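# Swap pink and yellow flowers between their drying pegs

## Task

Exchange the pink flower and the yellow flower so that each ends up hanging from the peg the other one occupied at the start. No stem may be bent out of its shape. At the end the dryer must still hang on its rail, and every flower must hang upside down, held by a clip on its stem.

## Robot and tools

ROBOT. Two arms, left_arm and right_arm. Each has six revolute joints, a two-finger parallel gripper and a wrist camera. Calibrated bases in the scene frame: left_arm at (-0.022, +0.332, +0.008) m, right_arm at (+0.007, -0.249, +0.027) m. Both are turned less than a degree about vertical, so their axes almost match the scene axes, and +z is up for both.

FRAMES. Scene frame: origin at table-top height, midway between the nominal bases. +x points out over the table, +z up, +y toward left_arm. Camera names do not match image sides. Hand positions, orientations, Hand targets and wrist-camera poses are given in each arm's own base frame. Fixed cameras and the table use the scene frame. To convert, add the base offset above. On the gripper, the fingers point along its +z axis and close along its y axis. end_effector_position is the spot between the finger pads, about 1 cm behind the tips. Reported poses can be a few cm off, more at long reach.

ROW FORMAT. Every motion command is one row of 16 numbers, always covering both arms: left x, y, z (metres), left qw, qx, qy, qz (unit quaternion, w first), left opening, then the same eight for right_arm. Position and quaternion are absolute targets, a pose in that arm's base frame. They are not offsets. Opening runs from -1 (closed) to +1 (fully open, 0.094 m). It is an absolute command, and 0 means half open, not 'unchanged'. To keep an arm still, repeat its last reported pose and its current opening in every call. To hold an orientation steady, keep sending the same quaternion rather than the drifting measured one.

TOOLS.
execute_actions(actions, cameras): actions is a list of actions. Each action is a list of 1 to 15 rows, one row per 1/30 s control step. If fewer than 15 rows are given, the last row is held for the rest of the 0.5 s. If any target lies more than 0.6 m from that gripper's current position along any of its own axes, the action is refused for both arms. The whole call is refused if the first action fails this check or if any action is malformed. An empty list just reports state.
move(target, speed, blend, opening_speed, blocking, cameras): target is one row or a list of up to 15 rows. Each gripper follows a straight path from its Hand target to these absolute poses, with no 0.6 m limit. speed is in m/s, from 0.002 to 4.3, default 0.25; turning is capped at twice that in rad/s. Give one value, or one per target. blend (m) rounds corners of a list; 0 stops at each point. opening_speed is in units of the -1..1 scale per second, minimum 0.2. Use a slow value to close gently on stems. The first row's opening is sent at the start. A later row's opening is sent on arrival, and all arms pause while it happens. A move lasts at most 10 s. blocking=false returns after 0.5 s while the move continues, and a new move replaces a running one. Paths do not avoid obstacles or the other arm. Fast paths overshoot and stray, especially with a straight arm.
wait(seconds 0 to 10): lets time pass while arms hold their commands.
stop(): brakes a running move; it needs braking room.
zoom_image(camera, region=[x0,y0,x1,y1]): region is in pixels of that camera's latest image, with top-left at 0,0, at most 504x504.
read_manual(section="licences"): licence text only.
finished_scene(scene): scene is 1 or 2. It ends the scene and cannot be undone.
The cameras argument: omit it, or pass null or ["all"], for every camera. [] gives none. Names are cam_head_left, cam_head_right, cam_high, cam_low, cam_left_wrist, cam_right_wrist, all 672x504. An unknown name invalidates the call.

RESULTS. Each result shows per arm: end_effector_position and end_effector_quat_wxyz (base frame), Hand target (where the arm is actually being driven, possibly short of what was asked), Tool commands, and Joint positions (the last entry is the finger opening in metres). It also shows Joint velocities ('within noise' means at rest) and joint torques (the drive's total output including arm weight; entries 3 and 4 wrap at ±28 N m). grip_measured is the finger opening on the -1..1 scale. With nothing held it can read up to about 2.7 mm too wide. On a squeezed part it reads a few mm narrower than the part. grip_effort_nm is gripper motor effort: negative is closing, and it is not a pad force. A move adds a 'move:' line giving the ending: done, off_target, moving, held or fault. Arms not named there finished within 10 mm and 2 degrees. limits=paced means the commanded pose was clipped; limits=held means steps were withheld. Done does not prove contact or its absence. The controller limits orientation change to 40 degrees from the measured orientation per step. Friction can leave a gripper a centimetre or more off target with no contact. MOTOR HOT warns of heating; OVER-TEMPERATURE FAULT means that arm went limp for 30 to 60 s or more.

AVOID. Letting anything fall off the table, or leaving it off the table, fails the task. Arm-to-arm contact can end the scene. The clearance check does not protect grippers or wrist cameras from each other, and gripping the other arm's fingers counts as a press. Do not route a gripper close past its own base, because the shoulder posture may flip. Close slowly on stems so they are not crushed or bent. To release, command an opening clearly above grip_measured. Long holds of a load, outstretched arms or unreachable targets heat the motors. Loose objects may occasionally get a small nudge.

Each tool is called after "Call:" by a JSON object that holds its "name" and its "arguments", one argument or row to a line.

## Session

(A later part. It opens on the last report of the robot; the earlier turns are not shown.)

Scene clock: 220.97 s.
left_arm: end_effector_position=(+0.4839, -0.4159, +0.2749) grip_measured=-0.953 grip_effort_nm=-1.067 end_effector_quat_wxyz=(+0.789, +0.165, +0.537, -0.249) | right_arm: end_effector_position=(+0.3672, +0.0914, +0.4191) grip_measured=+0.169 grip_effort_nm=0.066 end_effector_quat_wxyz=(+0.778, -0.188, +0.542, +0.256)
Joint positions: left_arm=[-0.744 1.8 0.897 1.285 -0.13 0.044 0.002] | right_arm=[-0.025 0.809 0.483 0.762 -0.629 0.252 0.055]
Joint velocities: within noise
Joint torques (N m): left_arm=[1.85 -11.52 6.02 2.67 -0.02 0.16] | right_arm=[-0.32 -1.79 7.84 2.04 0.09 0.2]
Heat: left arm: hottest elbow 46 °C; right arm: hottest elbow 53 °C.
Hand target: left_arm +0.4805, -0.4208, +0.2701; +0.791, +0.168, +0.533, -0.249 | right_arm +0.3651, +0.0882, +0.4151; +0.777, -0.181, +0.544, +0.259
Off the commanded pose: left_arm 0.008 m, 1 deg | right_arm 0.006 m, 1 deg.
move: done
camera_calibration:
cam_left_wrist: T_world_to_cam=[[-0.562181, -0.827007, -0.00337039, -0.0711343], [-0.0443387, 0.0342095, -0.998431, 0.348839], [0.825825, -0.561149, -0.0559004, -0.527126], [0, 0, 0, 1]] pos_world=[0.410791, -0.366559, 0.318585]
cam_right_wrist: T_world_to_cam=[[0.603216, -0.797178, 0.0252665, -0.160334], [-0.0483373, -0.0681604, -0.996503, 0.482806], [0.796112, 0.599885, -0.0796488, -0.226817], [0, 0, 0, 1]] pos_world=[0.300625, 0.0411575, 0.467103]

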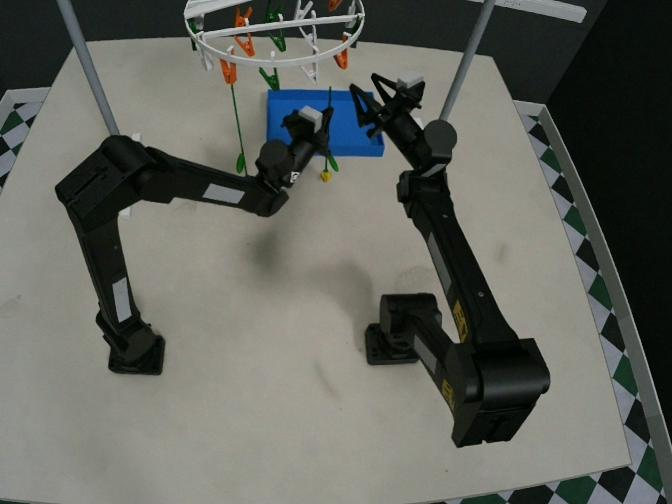

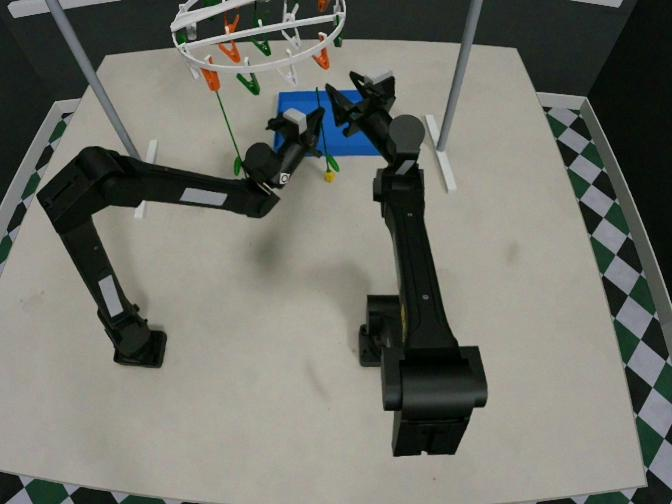

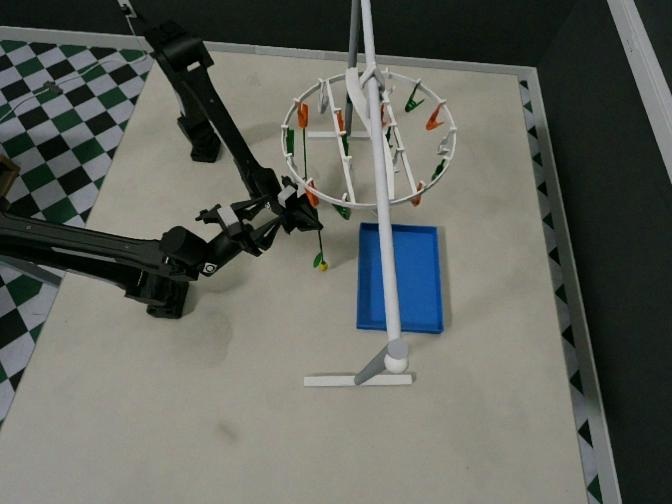

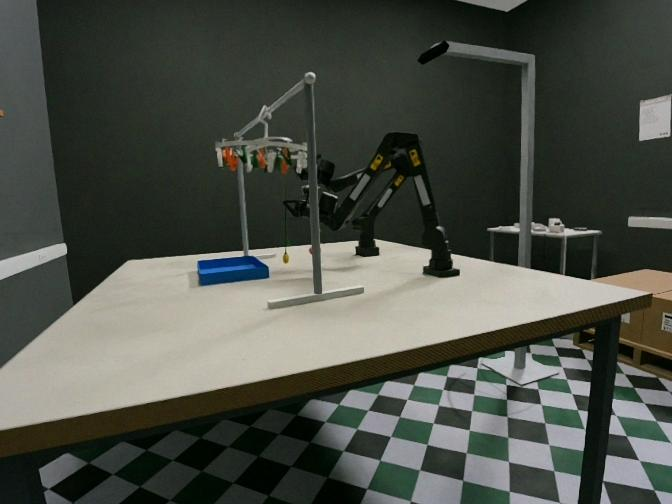

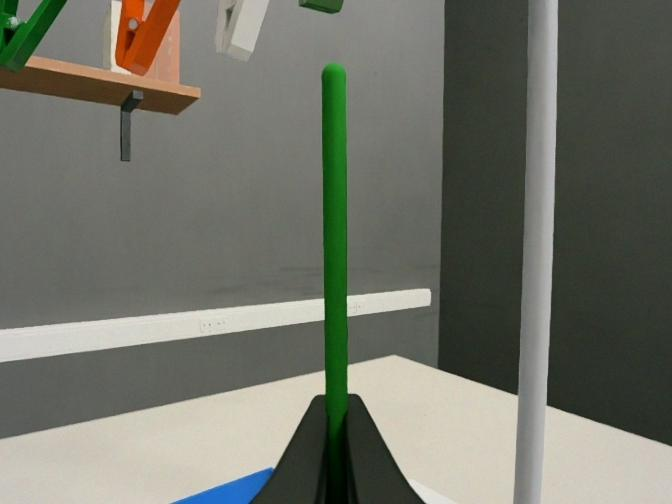

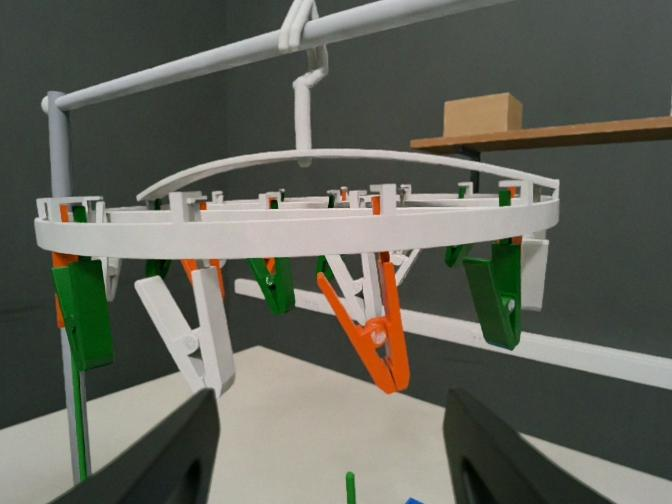

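Call:
{"name": "move", "arguments": {
  "target": [0.352,-0.301,0.275,0.774,0.2004,0.5221,-0.2971,-0.96,0.365,0.088,0.415,0.7771,-0.1814,0.5441,0.2590,0.17],
  "speed": 0.1,
  "cameras": ["cam_left_wrist"]
}}

Scene clock: 241.53 s.
left_arm: end_effector_position=(+0.3523, -0.3071, +0.2640) grip_measured=-0.953 grip_effort_nm=-1.062 end_effector_quat_wxyz=(+0.765, +0.210, +0.533, -0.293) | right_arm: end_effector_position=(+0.3672, +0.0913, +0.4191) grip_measured=+0.169 grip_effort_nm=0.071 end_effector_quat_wxyz=(+0.778, -0.188, +0.542, +0.256)
Joint positions: left_arm=[-0.703 1.471 0.404 1.418 0.035 -0.004 0.002] | right_arm=[-0.026 0.809 0.483 0.762 -0.629 0.252 0.055]
Joint velocities: within noise
Joint torques (N m): left_arm=[3.19 -8.18 4.85 2.59 0.13 -0.07] | right_arm=[-0.15 -1.96 7.77 2.09 0.09 0.18]
Heat: left arm: hottest elbow 45 °C; right arm: hottest elbow 48 °C.
Hand target: left_arm +0.3520, -0.3011, +0.2749; +0.774, +0.201, +0.522, -0.297 | right_arm +0.3651, +0.0881, +0.4151; +0.777, -0.181, +0.544, +0.259
Off the commanded pose: left_arm 0.013 m, 2 deg | right_arm 0.006 m, 1 deg.
move: off_target (left_arm)
camera_calibration:
cam_left_wrist: T_world_to_cam=[[-0.664897, -0.746684, -0.0193496, 0.00999258], [-0.0494665, 0.0698671, -0.996329, 0.34063], [0.745295, -0.661499, -0.0833903, -0.3532], [0, 0, 0, 1]] pos_world=[0.286732, -0.249979, 0.31012]
Images, in order (width x height): cam_left_wrist 672x504.

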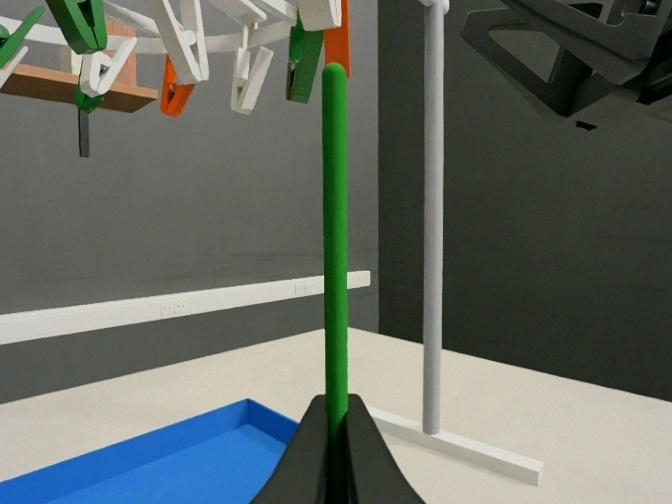

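Call:
{"name": "move", "arguments": {
  "target": [0.352,-0.301,0.275,0.774,0.2004,0.5221,-0.2971,-0.96,0.30,0.143,0.415,0.7995,-0.1144,0.5781,0.1158,0.3],
  "speed": 0.1,
  "cameras": ["cam_right_wrist","cam_high","cam_head_right"]
}}

Scene clock: 248.57 s.
left_arm: end_effector_position=(+0.3522, -0.3068, +0.2637) grip_measured=-0.953 grip_effort_nm=-1.067 end_effector_quat_wxyz=(+0.765, +0.209, +0.534, -0.293) | right_arm: end_effector_position=(+0.3016, +0.1404, +0.4238) grip_measured=+0.299 grip_effort_nm=0.066 end_effector_quat_wxyz=(+0.804, -0.105, +0.573, +0.121)
Joint positions: left_arm=[-0.703 1.471 0.404 1.418 0.035 -0.005 0.002] | right_arm=[0.538 0.493 0.427 0.399 0.196 -0.099 0.061]
Joint velocities: within noise
Joint torques (N m): left_arm=[3.25 -8.18 4.88 2.62 0.12 -0.06] | right_arm=[1.44 1.96 8.38 1.52 0.03 -0.1]
Heat: left arm: hottest elbow 45 °C; right arm: hottest elbow 47 °C.
Hand target: left_arm +0.3519, -0.3011, +0.2748; +0.774, +0.200, +0.522, -0.297 | right_arm +0.3001, +0.1429, +0.4152; +0.800, -0.114, +0.578, +0.116
Off the commanded pose: left_arm 0.013 m, 2 deg | right_arm 0.009 m, 1 deg.
move: off_target (left_arm)
camera_calibration:
cam_right_wrist: T_world_to_cam=[[0.317261, -0.947494, 0.0400066, 0.0193626], [-0.0834483, -0.0699146, -0.994057, 0.497479], [0.94466, 0.312037, -0.101248, -0.198931], [0, 0, 0, 1]] pos_world=[0.223292, 0.115201, 0.473606]
Images, in order (width x height): cam_head_right 672x504, cam_high 672x504, cam_right_wrist 672x504.

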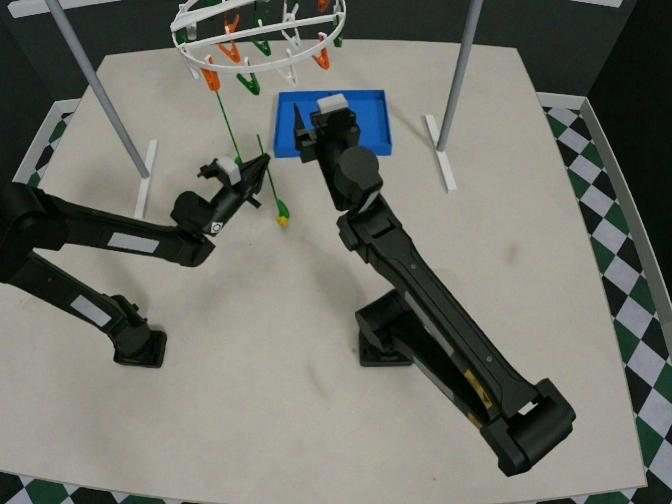

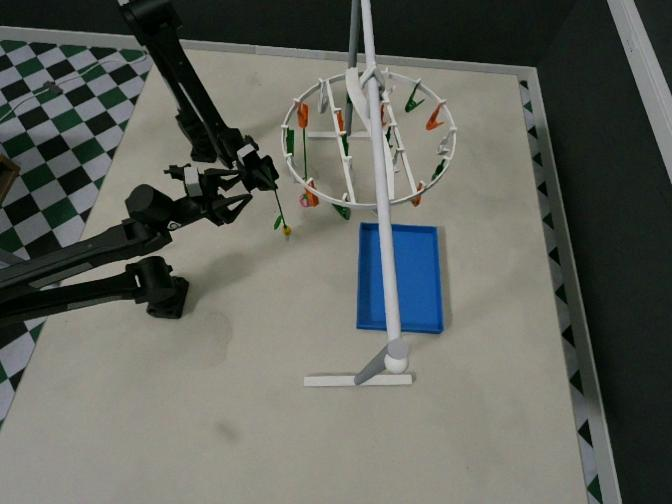

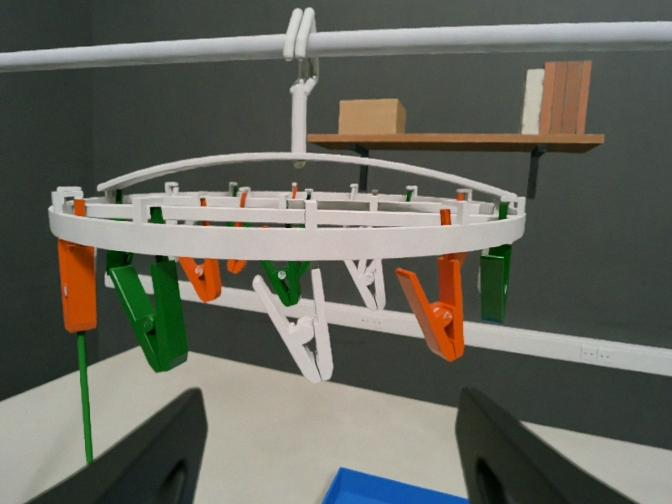

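Call:
{"name": "move", "arguments": {
  "target": [0.352,-0.301,0.275,0.774,0.2004,0.5221,-0.2971,-0.96,0.367,0.186,0.42,0.7995,-0.1144,0.5781,0.1158,0.2],
  "speed": 0.08,
  "cameras": ["cam_right_wrist"]
}}

Scene clock: 258.97 s.
left_arm: end_effector_position=(+0.3522, -0.3068, +0.2637) grip_measured=-0.953 grip_effort_nm=-1.057 end_effector_quat_wxyz=(+0.765, +0.209, +0.534, -0.293) | right_arm: end_effector_position=(+0.3623, +0.1791, +0.3836) grip_measured=+0.201 grip_effort_nm=-0.081 end_effector_quat_wxyz=(+0.781, -0.117, +0.604, +0.112)
Joint positions: left_arm=[-0.703 1.471 0.404 1.418 0.035 -0.005 0.002] | right_arm=[0.547 0.802 0.464 0.59 0.206 -0.102 0.056]
Joint velocities: within noise
Joint torques (N m): left_arm=[3.25 -8.12 4.86 2.59 0.12 -0.06] | right_arm=[1.32 -0.62 13.44 2.56 0.02 -0.12]
Heat: left arm: hottest elbow 44 °C; right arm: hottest elbow 45 °C.
Hand target: left_arm +0.3519, -0.3011, +0.2748; +0.774, +0.201, +0.522, -0.297 | right_arm +0.3648, +0.1847, +0.4190; +0.799, -0.114, +0.578, +0.116
Off the commanded pose: left_arm 0.013 m, 2 deg | right_arm 0.037 m, 4 deg.
move: off_target (left_arm, right_arm)
camera_calibration:
cam_right_wrist: T_world_to_cam=[[0.320036, -0.94566, 0.0574866, 0.0302698], [-0.153249, -0.111551, -0.981871, 0.493307], [0.934929, 0.305424, -0.180621, -0.237238], [0, 0, 0, 1]] pos_world=[0.287712, 0.156112, 0.439773]
Images, in order (width x height): cam_right_wrist 672x504.

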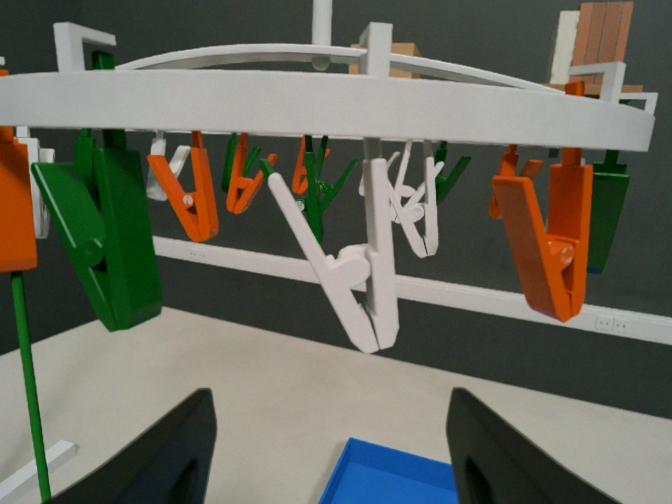

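Call:
{"name": "move", "arguments": {
  "target": [0.352,-0.301,0.275,0.774,0.2004,0.5221,-0.2971,-0.96,0.367,0.186,0.457,0.7995,-0.1144,0.5781,0.1158,0.2],
  "speed": 0.1,
  "cameras": ["cam_right_wrist"]
}}

Scene clock: 271.90 s.
left_arm: end_effector_position=(+0.3522, -0.3068, +0.2637) grip_measured=-0.953 grip_effort_nm=-1.062 end_effector_quat_wxyz=(+0.765, +0.209, +0.534, -0.293) | right_arm: end_effector_position=(+0.3650, +0.1807, +0.4236) grip_measured=+0.201 grip_effort_nm=-0.076 end_effector_quat_wxyz=(+0.786, -0.115, +0.597, +0.114)
Joint positions: left_arm=[-0.703 1.471 0.404 1.418 0.035 -0.005 0.002] | right_arm=[0.547 0.778 0.552 0.497 0.206 -0.102 0.056]
Joint velocities: within noise
Joint torques (N m): left_arm=[3.31 -8.12 4.86 2.61 0.12 -0.06] | right_arm=[1.26 -1.14 13.61 1.54 0 -0.11]
Heat: left arm: hottest elbow 43 °C; right arm: hottest elbow 48 °C.
Hand target: left_arm +0.3519, -0.3011, +0.2748; +0.774, +0.200, +0.522, -0.297 | right_arm +0.3652, +0.1849, +0.4563; +0.800, -0.114, +0.578, +0.116
Off the commanded pose: left_arm 0.013 m, 2 deg | right_arm 0.034 m, 3 deg.
move: off_target (left_arm, right_arm)
camera_calibration:
cam_right_wrist: T_world_to_cam=[[0.318954, -0.946223, 0.0541276, 0.0306168], [-0.137307, -0.102641, -0.985196, 0.527198], [0.937771, 0.3068, -0.162661, -0.24194], [0, 0, 0, 1]] pos_world=[0.289508, 0.15731, 0.478382]
Images, in order (width x height): cam_right_wrist 672x504.

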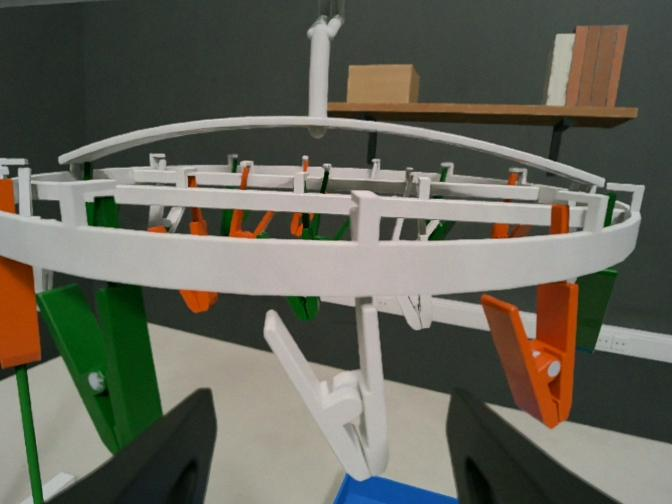

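Call:
{"name": "move", "arguments": {
  "target": [0.352,-0.301,0.275,0.774,0.2004,0.5221,-0.2971,-0.96,0.385,0.195,0.46,0.7995,-0.1144,0.5781,0.1158,0.2],
  "speed": 0.06,
  "cameras": ["cam_right_wrist"]
}}

Call:
{"name": "move", "arguments": {
  "target": [0.352,-0.301,0.275,0.774,0.2004,0.5221,-0.2971,-0.96,0.402,0.200,0.46,0.7995,-0.1144,0.5781,0.1158,0.2],
  "speed": 0.05,
  "cameras": ["cam_right_wrist","cam_high","cam_low"]
}}

Scene clock: 278.50 s.
left_arm: end_effector_position=(+0.3522, -0.3068, +0.2637) grip_measured=-0.953 grip_effort_nm=-1.067 end_effector_quat_wxyz=(+0.765, +0.209, +0.534, -0.293) | right_arm: end_effector_position=(+0.3808, +0.1910, +0.4217) grip_measured=+0.201 grip_effort_nm=-0.076 end_effector_quat_wxyz=(+0.780, -0.119, +0.604, +0.113)
Joint positions: left_arm=[-0.703 1.471 0.404 1.418 0.035 -0.005 0.002] | right_arm=[0.547 0.84 0.587 0.502 0.202 -0.102 0.056]
Joint velocities: within noise
Joint torques (N m): left_arm=[3.25 -8.06 4.88 2.61 0.12 -0.06] | right_arm=[0.62 -1.96 13.76 2.52 -0.1 -0.1]
Heat: left arm: hottest elbow 42 °C; right arm: hottest elbow 48 °C.
Hand target: left_arm +0.3519, -0.3011, +0.2748; +0.774, +0.201, +0.522, -0.297 | right_arm +0.3826, +0.1937, +0.4588; +0.799, -0.114, +0.578, +0.116
Off the commanded pose: left_arm 0.013 m, 2 deg | right_arm 0.039 m, 4 deg.
move: off_target (left_arm, right_arm)
camera_calibration:
cam_right_wrist: T_world_to_cam=[[0.323139, -0.944462, 0.0597685, 0.0310963], [-0.154776, -0.11505, -0.981228, 0.535855], [0.933609, 0.307822, -0.183357, -0.250133], [0, 0, 0, 1]] pos_world=[0.306416, 0.168016, 0.478074]
Images, in order (width x height): cam_right_wrist 672x504.

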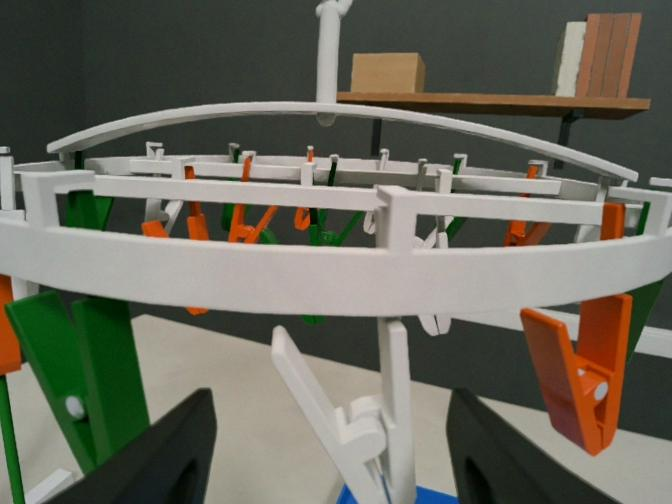

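Scene clock: 279.40 s.
left_arm: end_effector_position=(+0.3522, -0.3068, +0.2637) grip_measured=-0.953 grip_effort_nm=-1.067 end_effector_quat_wxyz=(+0.765, +0.209, +0.534, -0.293) | right_arm: end_effector_position=(+0.3943, +0.2007, +0.4224) grip_measured=+0.201 grip_effort_nm=-0.076 end_effector_quat_wxyz=(+0.779, -0.124, +0.603, +0.116)
Joint positions: left_arm=[-0.703 1.471 0.404 1.418 0.035 -0.005 0.002] | right_arm=[0.544 0.897 0.616 0.53 0.188 -0.102 0.056]
Joint velocities: within noise
Joint torques (N m): left_arm=[3.25 -8.12 4.88 2.61 0.12 -0.06] | right_arm=[-0.15 -2.67 13.67 2.52 -0.1 -0.06]
Heat: left arm: hottest elbow 42 °C; right arm: hottest elbow 48 °C.
Hand target: left_arm +0.3519, -0.3011, +0.2748; +0.774, +0.201, +0.522, -0.297 | right_arm +0.3995, +0.1988, +0.4591; +0.800, -0.114, +0.578, +0.116
Off the commanded pose: left_arm 0.013 m, 2 deg | right_arm 0.038 m, 4 deg.
move: off_target (left_arm, right_arm)
camera_calibration:
cam_right_wrist: T_world_to_cam=[[0.333651, -0.94057, 0.0632931, 0.0293004], [-0.15154, -0.119781, -0.981167, 0.539466], [0.930437, 0.317775, -0.182499, -0.266703], [0, 0, 0, 1]] pos_world=[0.320125, 0.176929, 0.478779]
Images, in order (width x height): cam_high 672x504, cam_low 672x504, cam_right_wrist 672x504.

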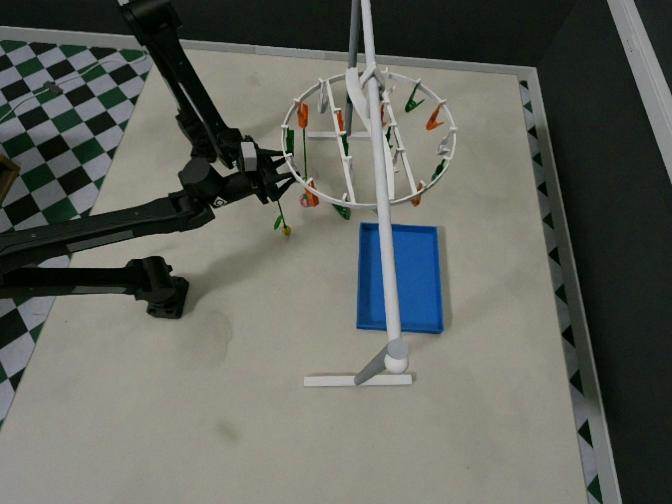

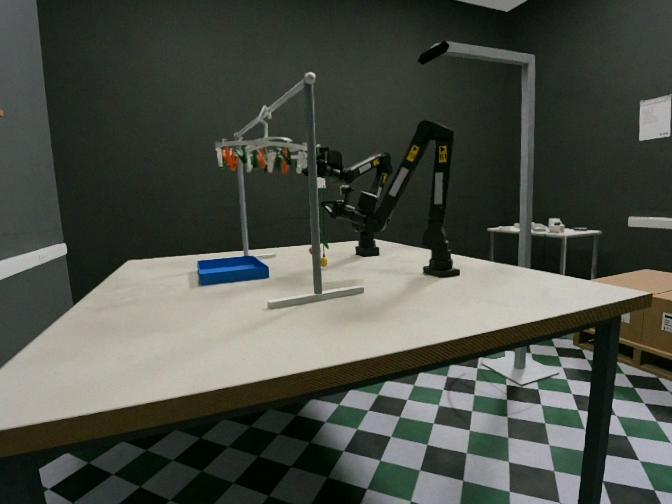

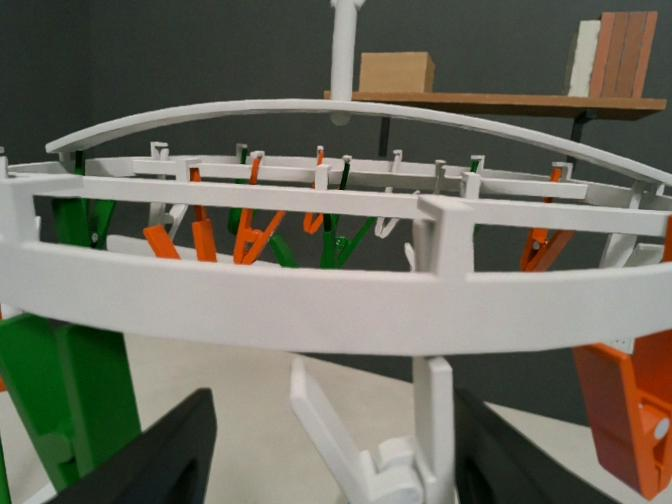

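Call:
{"name": "move", "arguments": {
  "target": [0.352,-0.301,0.275,0.774,0.2004,0.5221,-0.2971,-0.96,0.4045,0.193,0.46,0.7995,-0.1144,0.5781,0.1158,0.2],
  "speed": 0.05,
  "cameras": ["cam_right_wrist"]
}}

Call:
{"name": "move", "arguments": {
  "target": [0.352,-0.301,0.275,0.774,0.2004,0.5221,-0.2971,-0.96,0.4085,0.194,0.462,0.7995,-0.1144,0.5781,0.1158,0.2],
  "speed": 0.05,
  "cameras": ["cam_right_wrist"]
}}

Scene clock: 284.87 s.
left_arm: end_effector_position=(+0.3522, -0.3068, +0.2637) grip_measured=-0.953 grip_effort_nm=-1.062 end_effector_quat_wxyz=(+0.765, +0.209, +0.534, -0.293) | right_arm: end_effector_position=(+0.3980, +0.1943, +0.4233) grip_measured=+0.201 grip_effort_nm=-0.071 end_effector_quat_wxyz=(+0.781, -0.125, +0.602, +0.114)
Joint positions: left_arm=[-0.703 1.471 0.404 1.418 0.035 -0.005 0.002] | right_arm=[0.518 0.897 0.616 0.531 0.163 -0.102 0.056]
Joint velocities: within noise
Joint torques (N m): left_arm=[3.25 -8.06 4.88 2.62 0.12 -0.06] | right_arm=[-0.32 -3.08 13.5 2.37 -0.1 0.03]
Heat: left arm: hottest elbow 42 °C; right arm: hottest elbow 50 °C.
Hand target: left_arm +0.3519, -0.3011, +0.2748; +0.774, +0.201, +0.522, -0.297 | right_arm +0.4022, +0.1920, +0.4592; +0.800, -0.115, +0.578, +0.116
Off the commanded pose: left_arm 0.013 m, 2 deg | right_arm 0.037 m, 4 deg.
move: off_target (left_arm, right_arm)
camera_calibration:
cam_right_wrist: T_world_to_cam=[[0.331257, -0.941019, 0.0689314, 0.0207599], [-0.147554, -0.123822, -0.981273, 0.539308], [0.931932, 0.314882, -0.179868, -0.269034], [0, 0, 0, 1]] pos_world=[0.323422, 0.171028, 0.479387]
Images, in order (width x height): cam_right_wrist 672x504.

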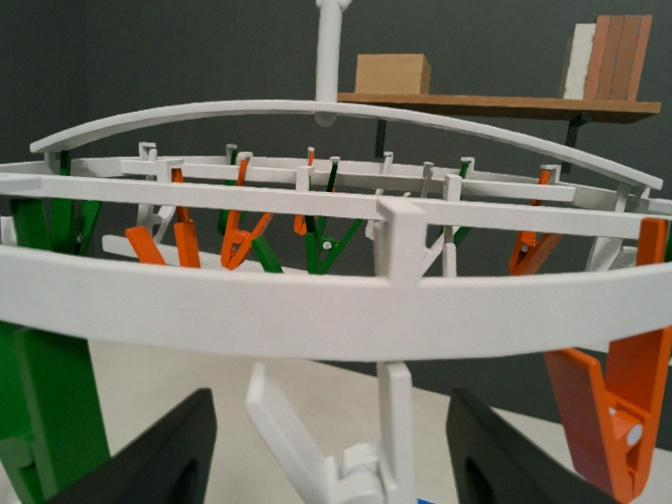

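Scene clock: 285.73 s.
left_arm: end_effector_position=(+0.3522, -0.3068, +0.2637) grip_measured=-0.953 grip_effort_nm=-1.062 end_effector_quat_wxyz=(+0.765, +0.209, +0.534, -0.293) | right_arm: end_effector_position=(+0.4004, +0.1946, +0.4269) grip_measured=+0.201 grip_effort_nm=-0.076 end_effector_quat_wxyz=(+0.782, -0.125, +0.600, +0.114)
Joint positions: left_arm=[-0.703 1.471 0.404 1.418 0.035 -0.005 0.002] | right_arm=[0.515 0.903 0.627 0.531 0.159 -0.102 0.056]
Joint velocities: within noise
Joint torques (N m): left_arm=[3.31 -8.18 4.88 2.61 0.12 -0.06] | right_arm=[-0.38 -2.96 13.56 2.33 -0.11 0.04]
Heat: left arm: hottest elbow 42 °C; right arm: hottest elbow 50 °C.
Hand target: left_arm +0.3519, -0.3011, +0.2748; +0.774, +0.201, +0.522, -0.297 | right_arm +0.4062, +0.1930, +0.4612; +0.800, -0.115, +0.578, +0.116
Off the commanded pose: left_arm 0.013 m, 2 deg | right_arm 0.036 m, 3 deg.
move: off_target (left_arm, right_arm)
camera_calibration:
cam_right_wrist: T_world_to_cam=[[0.331155, -0.941033, 0.0692288, 0.0198836], [-0.143389, -0.122704, -0.98203, 0.541717], [0.932618, 0.315278, -0.175568, -0.272919], [0, 0, 0, 1]] pos_world=[0.325621, 0.171227, 0.48269]
Images, in order (width x height): cam_right_wrist 672x504.

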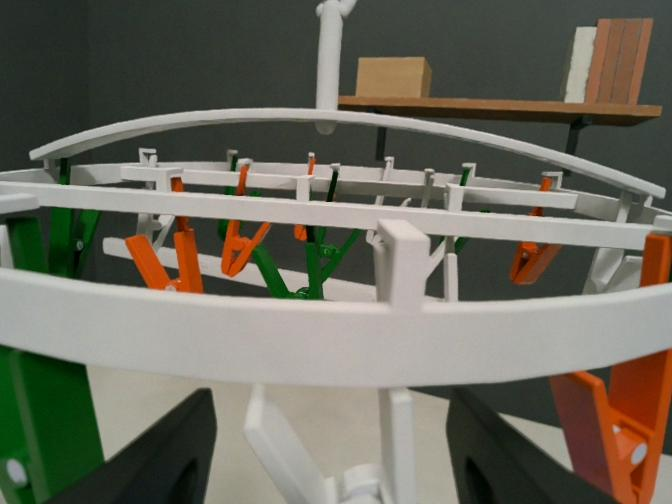

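Call:
{"name": "move", "arguments": {
  "target": [0.352,-0.301,0.275,0.774,0.2004,0.5221,-0.2971,-0.96,0.4085,0.194,0.462,0.7995,-0.1144,0.5781,0.1158,-0.45],
  "speed": 0.05,
  "opening_speed": 0.25,
  "cameras": ["cam_right_wrist"]
}}

Call:
{"name": "move", "arguments": {
  "target": [0.352,-0.301,0.275,0.774,0.2004,0.5221,-0.2971,-0.96,0.4085,0.194,0.462,0.7995,-0.1144,0.5781,0.1158,-0.61],
  "speed": 0.05,
  "opening_speed": 0.25,
  "cameras": ["cam_right_wrist", "cam_left_wrist"]
}}

Scene clock: 291.00 s.
left_arm: end_effector_position=(+0.3522, -0.3068, +0.2637) grip_measured=-0.953 grip_effort_nm=-1.067 end_effector_quat_wxyz=(+0.765, +0.209, +0.534, -0.293) | right_arm: end_effector_position=(+0.4006, +0.1947, +0.4266) grip_measured=-0.445 grip_effort_nm=-0.217 end_effector_quat_wxyz=(+0.782, -0.125, +0.600, +0.114)
Joint positions: left_arm=[-0.703 1.471 0.404 1.418 0.035 -0.005 0.002] | right_arm=[0.515 0.904 0.627 0.531 0.159 -0.102 0.026]
Joint velocities: within noise
Joint torques (N m): left_arm=[3.25 -8.12 4.86 2.61 0.12 -0.06] | right_arm=[-0.32 -2.84 13.65 2.36 -0.09 0.04]
Heat: left arm: hottest elbow 42 °C; right arm: hottest elbow 51 °C.
Hand target: left_arm +0.3519, -0.3011, +0.2748; +0.774, +0.201, +0.522, -0.297 | right_arm +0.4062, +0.1930, +0.4611; +0.800, -0.115, +0.578, +0.116
Off the commanded pose: left_arm 0.013 m, 2 deg | right_arm 0.036 m, 4 deg.
move: off_target (left_arm, right_arm)
camera_calibration:
cam_right_wrist: T_world_to_cam=[[0.33129, -0.940976, 0.0693559, 0.0197773], [-0.144101, -0.123104, -0.981876, 0.541802], [0.93246, 0.315292, -0.176379, -0.272826], [0, 0, 0, 1]] pos_world=[0.325921, 0.171328, 0.48249]
Images, in order (width x height): cam_right_wrist 672x504.

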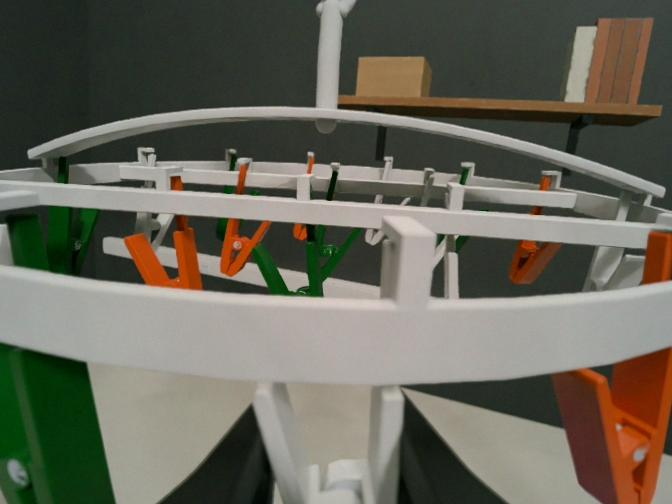

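Scene clock: 291.87 s.
left_arm: end_effector_position=(+0.3522, -0.3068, +0.2637) grip_measured=-0.953 grip_effort_nm=-1.062 end_effector_quat_wxyz=(+0.765, +0.209, +0.534, -0.293) | right_arm: end_effector_position=(+0.4006, +0.1947, +0.4266) grip_measured=-0.572 grip_effort_nm=-0.989 end_effector_quat_wxyz=(+0.782, -0.125, +0.600, +0.114)
Joint positions: left_arm=[-0.703 1.471 0.404 1.418 0.035 -0.005 0.002] | right_arm=[0.515 0.904 0.627 0.531 0.159 -0.102 0.02]
Joint velocities: within noise
Joint torques (N m): left_arm=[3.31 -8.12 4.88 2.62 0.12 -0.06] | right_arm=[-0.21 -2.73 13.63 2.4 -0.09 0.04]
Heat: left arm: hottest elbow 42 °C; right arm: hottest elbow 51 °C.
Hand target: left_arm +0.3519, -0.3011, +0.2748; +0.774, +0.201, +0.522, -0.297 | right_arm +0.4062, +0.1930, +0.4611; +0.800, -0.115, +0.578, +0.116
Off the commanded pose: left_arm 0.013 m, 2 deg | right_arm 0.036 m, 4 deg.
move: off_target (left_arm, right_arm)
camera_calibration:
cam_left_wrist: T_world_to_cam=[[-0.665055, -0.74658, -0.0178938, 0.0098307], [-0.0509442, 0.0692602, -0.996297, 0.340575], [0.745054, -0.661681, -0.0840958, -0.352783], [0, 0, 0, 1]] pos_world=[0.286731, -0.249679, 0.309822]
cam_right_wrist: T_world_to_cam=[[0.33129, -0.940976, 0.0693559, 0.0197773], [-0.144101, -0.123104, -0.981876, 0.541802], [0.93246, 0.315292, -0.176379, -0.272826], [0, 0, 0, 1]] pos_world=[0.325921, 0.171328, 0.48249]
Images, in order (width x height): cam_left_wrist 672x504, cam_right_wrist 672x504.

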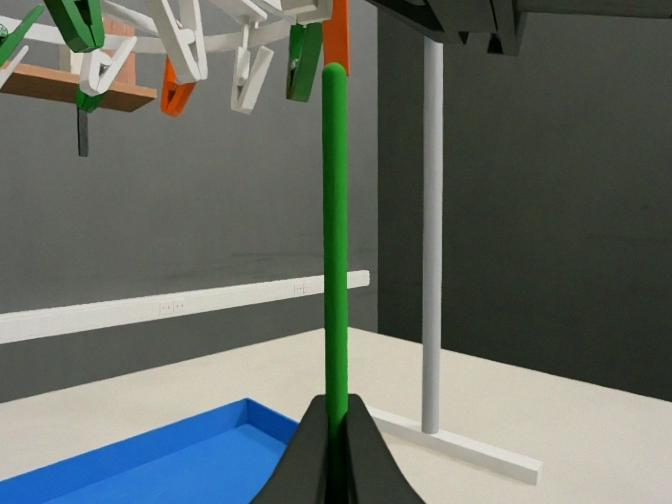

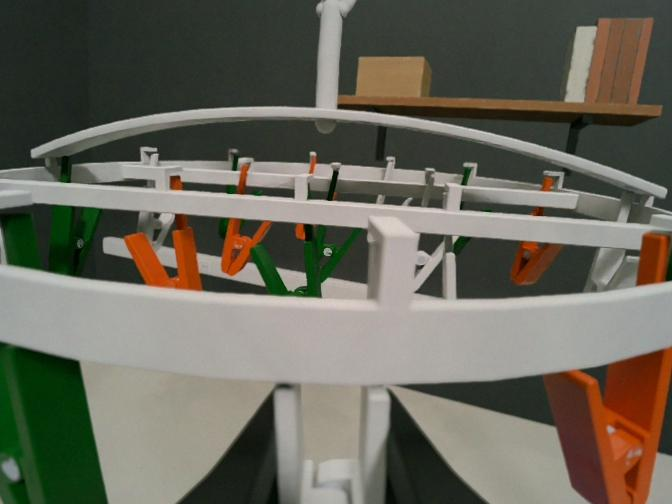

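Call:
{"name": "move", "arguments": {
  "target": [0.40,-0.345,0.295,0.774,0.2004,0.5221,-0.2971,-0.96,0.4085,0.194,0.462,0.7995,-0.1144,0.5781,0.1158,-0.61],
  "speed": 0.1,
  "cameras": ["cam_right_wrist", "cam_left_wrist"]
}}

Scene clock: 300.07 s.
left_arm: end_effector_position=(+0.3890, -0.3374, +0.2856) grip_measured=-0.953 grip_effort_nm=-1.067 end_effector_quat_wxyz=(+0.770, +0.206, +0.528, -0.294) | right_arm: end_effector_position=(+0.4006, +0.1947, +0.4266) grip_measured=-0.574 grip_effort_nm=-1.028 end_effector_quat_wxyz=(+0.782, -0.125, +0.600, +0.114)
Joint positions: left_arm=[-0.703 1.515 0.547 1.334 0.032 -0.005 0.002] | right_arm=[0.515 0.904 0.627 0.531 0.159 -0.102 0.02]
Joint velocities: within noise
Joint torques (N m): left_arm=[2.67 -7.24 8.44 1.52 -0.07 -0.02] | right_arm=[-0.26 -2.73 13.61 2.32 -0.09 0.03]
Heat: left arm: hottest elbow 41 °C; right arm: hottest elbow 52 °C.
Hand target: left_arm +0.3994, -0.3446, +0.2950; +0.774, +0.200, +0.522, -0.297 | right_arm +0.4062, +0.1931, +0.4611; +0.800, -0.115, +0.578, +0.116
Off the commanded pose: left_arm 0.016 m, 1 deg | right_arm 0.036 m, 4 deg.
move: off_target (left_arm, right_arm)
camera_calibration:
cam_left_wrist: T_world_to_cam=[[-0.662963, -0.748451, -0.0173496, 0.0102763], [-0.0398173, 0.058392, -0.997499, 0.358766], [0.747593, -0.660614, -0.068513, -0.403615], [0, 0, 0, 1]] pos_world=[0.322837, -0.279891, 0.330395]
cam_right_wrist: T_world_to_cam=[[0.33129, -0.940976, 0.0693559, 0.0197773], [-0.144101, -0.123104, -0.981876, 0.541802], [0.93246, 0.315292, -0.176379, -0.272826], [0, 0, 0, 1]] pos_world=[0.325921, 0.171328, 0.48249]
Images, in order (width x height): cam_left_wrist 672x504, cam_right_wrist 672x504.

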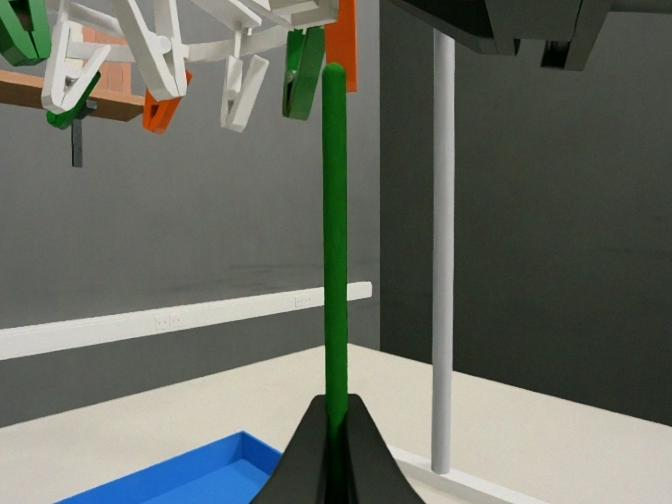

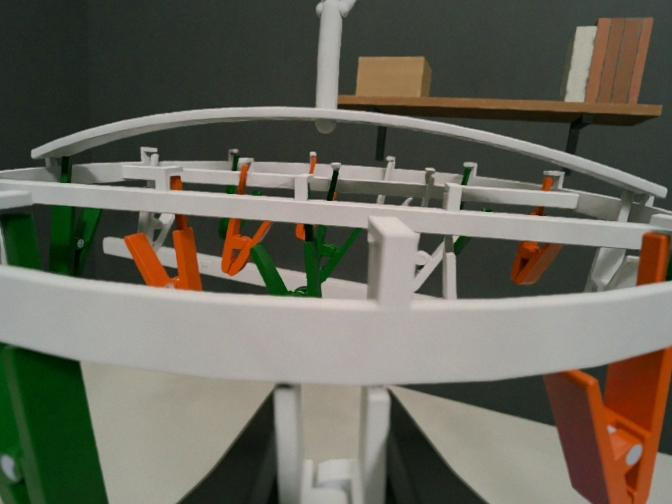

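Call:
{"name": "zoom_image", "arguments": {
  "camera": "cam_left_wrist",
  "region": [200, 0, 450, 150]
}}

Scaled by 2.016 from the camera's 672x504 image, which has a finer 960x720 frame.

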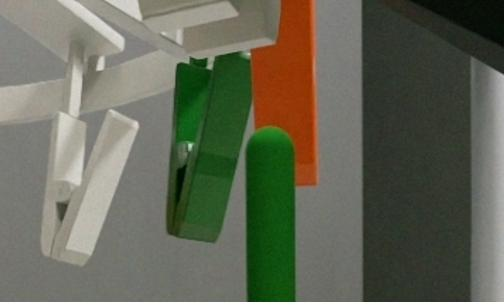

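Call:
{"name": "move", "arguments": {
  "target": [0.43,-0.362,0.305,0.774,0.2004,0.5221,-0.2971,-0.96,0.4085,0.194,0.462,0.7995,-0.1144,0.5781,0.1158,-0.61],
  "speed": 0.08,
  "cameras": ["cam_low", "cam_left_wrist","cam_high"]
}}

Scene clock: 308.17 s.
left_arm: end_effector_position=(+0.4163, -0.3572, +0.2946) grip_measured=-0.953 grip_effort_nm=-1.062 end_effector_quat_wxyz=(+0.769, +0.207, +0.528, -0.294) | right_arm: end_effector_position=(+0.4006, +0.1947, +0.4266) grip_measured=-0.574 grip_effort_nm=-1.033 end_effector_quat_wxyz=(+0.782, -0.125, +0.600, +0.114)
Joint positions: left_arm=[-0.695 1.56 0.645 1.279 0.042 -0.007 0.002] | right_arm=[0.515 0.904 0.627 0.531 0.159 -0.102 0.02]
Joint velocities: within noise
Joint torques (N m): left_arm=[3.25 -8.12 8.96 1.55 0.12 -0.06] | right_arm=[-0.15 -2.78 13.6 2.37 -0.1 0.03]
Heat: left arm: hottest elbow 41 °C; right arm: hottest elbow 52 °C.
Hand target: left_arm +0.4293, -0.3615, +0.3049; +0.774, +0.201, +0.522, -0.297 | right_arm +0.4062, +0.1931, +0.4611; +0.800, -0.115, +0.578, +0.116
Off the commanded pose: left_arm 0.018 m, 1 deg | right_arm 0.036 m, 4 deg.
move: off_target (left_arm, right_arm)
camera_calibration:
cam_left_wrist: T_world_to_cam=[[-0.664466, -0.747079, -0.0188881, 0.0153114], [-0.0399409, 0.0607399, -0.997354, 0.370794], [0.74625, -0.661954, -0.0701987, -0.435986], [0, 0, 0, 1]] pos_world=[0.350338, -0.299686, 0.339496]
Images, in order (width x height): cam_high 672x504, cam_low 672x504, cam_left_wrist 672x504.

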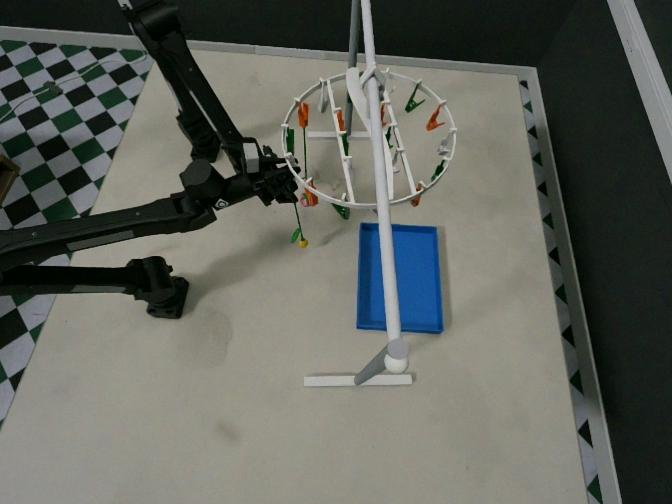

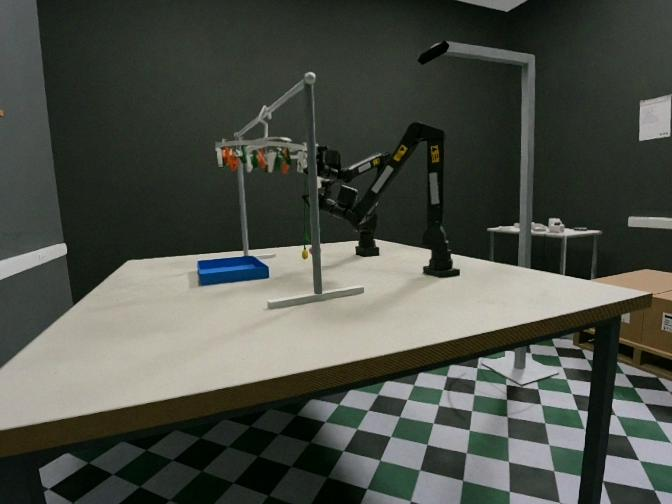

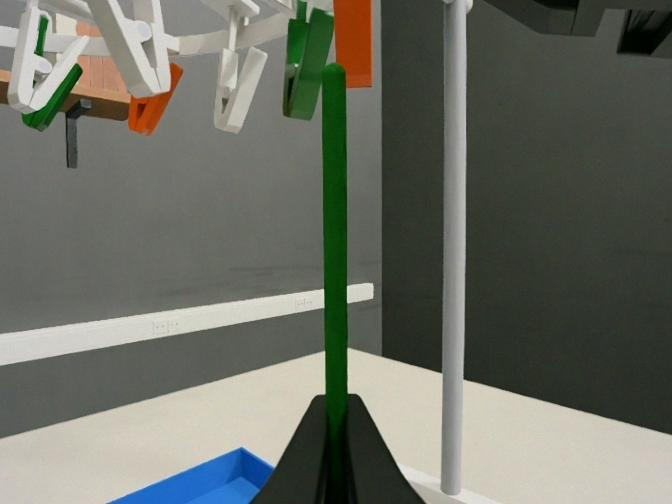

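Call:
{"name": "move", "arguments": {
  "target": [0.40,-0.345,0.245,0.774,0.2004,0.5221,-0.2971,-0.96,0.4085,0.194,0.462,0.7995,-0.1144,0.5781,0.1158,-0.61],
  "speed": 0.12,
  "cameras": ["cam_left_wrist"]
}}

Call:
{"name": "zoom_image", "arguments": {
  "camera": "cam_left_wrist",
  "region": [220, 0, 420, 150]
}}

Scene clock: 314.77 s.
left_arm: end_effector_position=(+0.4018, -0.3429, +0.2525) grip_measured=-0.953 grip_effort_nm=-1.067 end_effector_quat_wxyz=(+0.777, +0.200, +0.519, -0.294) | right_arm: end_effector_position=(+0.4006, +0.1947, +0.4266) grip_measured=-0.574 grip_effort_nm=-1.033 end_effector_quat_wxyz=(+0.782, -0.125, +0.600, +0.114)
Joint positions: left_arm=[-0.695 1.675 0.571 1.494 0.032 -0.008 0.002] | right_arm=[0.515 0.904 0.627 0.531 0.159 -0.102 0.02]
Joint velocities: within noise
Joint torques (N m): left_arm=[2.08 -8 4.4 2.55 -0.06 0.01] | right_arm=[-0.26 -2.84 13.6 2.37 -0.09 0.04]
Heat: left arm: hottest elbow 43 °C; right arm: hottest elbow 53 °C.
Hand target: left_arm +0.3999, -0.3450, +0.2451; +0.774, +0.201, +0.522, -0.297 | right_arm +0.4062, +0.1931, +0.4611; +0.800, -0.115, +0.578, +0.116
Off the commanded pose: left_arm 0.008 m, 1 deg | right_arm 0.036 m, 4 deg.
move: off_target (right_arm)
camera_calibration:
cam_left_wrist: T_world_to_cam=[[-0.65762, -0.753185, -0.0157568, 0.00983377], [-0.0229699, 0.0409526, -0.998897, 0.314192], [0.753, -0.656532, -0.0442318, -0.426113], [0, 0, 0, 1]] pos_world=[0.334547, -0.285217, 0.295152]
Images, in order (width x height): cam_left_wrist 672x504.

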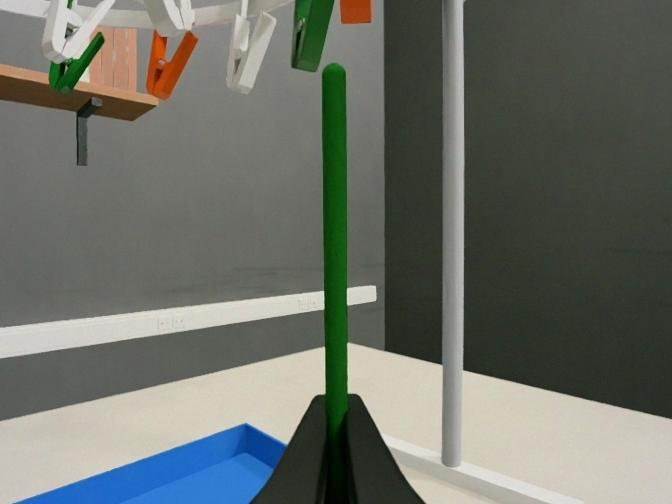

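Scaled by 2.520 from the camera's 672x504 image, which has a finer 960x720 frame.

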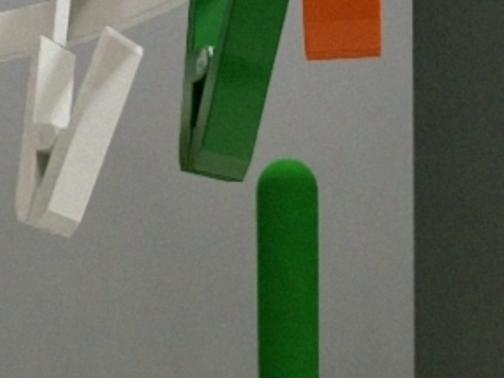

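Call:
{"name": "move", "arguments": {
  "target": [0.352,-0.301,0.245,0.774,0.2004,0.5221,-0.2971,-0.96,0.4085,0.194,0.462,0.7995,-0.1144,0.5781,0.1158,-0.61],
  "speed": 0.12,
  "cameras": ["cam_left_wrist"]
}}

Call:
{"name": "zoom_image", "arguments": {
  "camera": "cam_left_wrist",
  "region": [220, 0, 420, 150]
}}

Scene clock: 320.03 s.
left_arm: end_effector_position=(+0.3550, -0.3044, +0.2411) grip_measured=-0.953 grip_effort_nm=-1.067 end_effector_quat_wxyz=(+0.770, +0.205, +0.529, -0.293) | right_arm: end_effector_position=(+0.4007, +0.1945, +0.4266) grip_measured=-0.574 grip_effort_nm=-1.033 end_effector_quat_wxyz=(+0.782, -0.125, +0.600, +0.114)
Joint positions: left_arm=[-0.695 1.587 0.397 1.555 0.035 -0.008 0.002] | right_arm=[0.514 0.904 0.627 0.531 0.159 -0.102 0.02]
Joint velocities: within noise
Joint torques (N m): left_arm=[2.78 -8.23 3.45 2.32 0.14 -0.03] | right_arm=[-0.38 -2.78 13.57 2.39 -0.09 0.04]
Heat: left arm: hottest elbow 42 °C; right arm: hottest elbow 54 °C.
Hand target: left_arm +0.3520, -0.3012, +0.2453; +0.773, +0.201, +0.524, -0.297 | right_arm +0.4062, +0.1929, +0.4611; +0.800, -0.114, +0.578, +0.116
Off the commanded pose: left_arm 0.006 m, 1 deg | right_arm 0.036 m, 3 deg.
joint sent to its limit (left arm) — joint 4 (wrist pitch), upper limit. The joint targets still meet the commanded pose.
move: off_target (right_arm)
camera_calibration:
cam_left_wrist: T_world_to_cam=[[-0.659739, -0.751321, -0.0161713, 0.00924492], [-0.04145, 0.0578666, -0.997463, 0.311446], [0.750351, -0.657395, -0.0693191, -0.359333], [0, 0, 0, 1]] pos_world=[0.288634, -0.2473, 0.285897]
Images, in order (width x height): cam_left_wrist 672x504.

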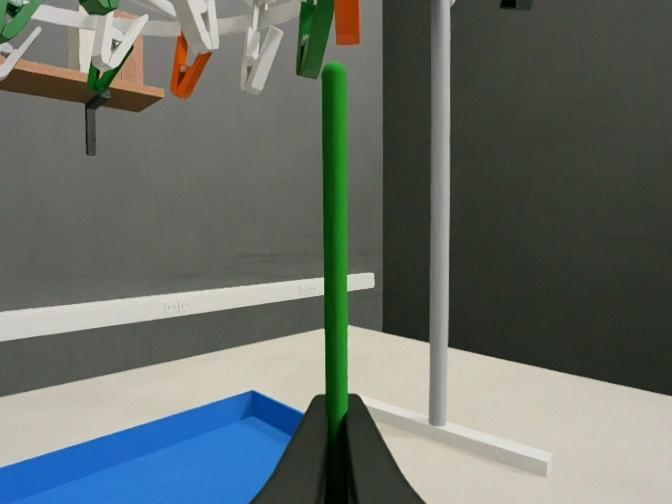

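Scaled by 2.520 from the camera's 672x504 image, which has a finer 960x720 frame.

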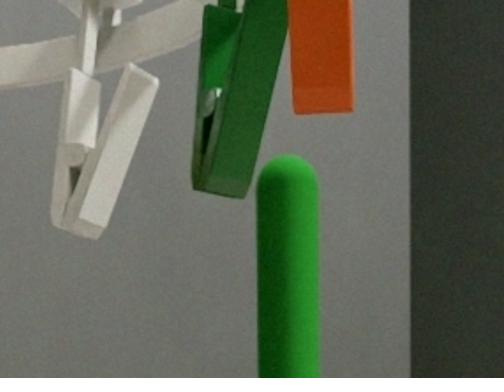

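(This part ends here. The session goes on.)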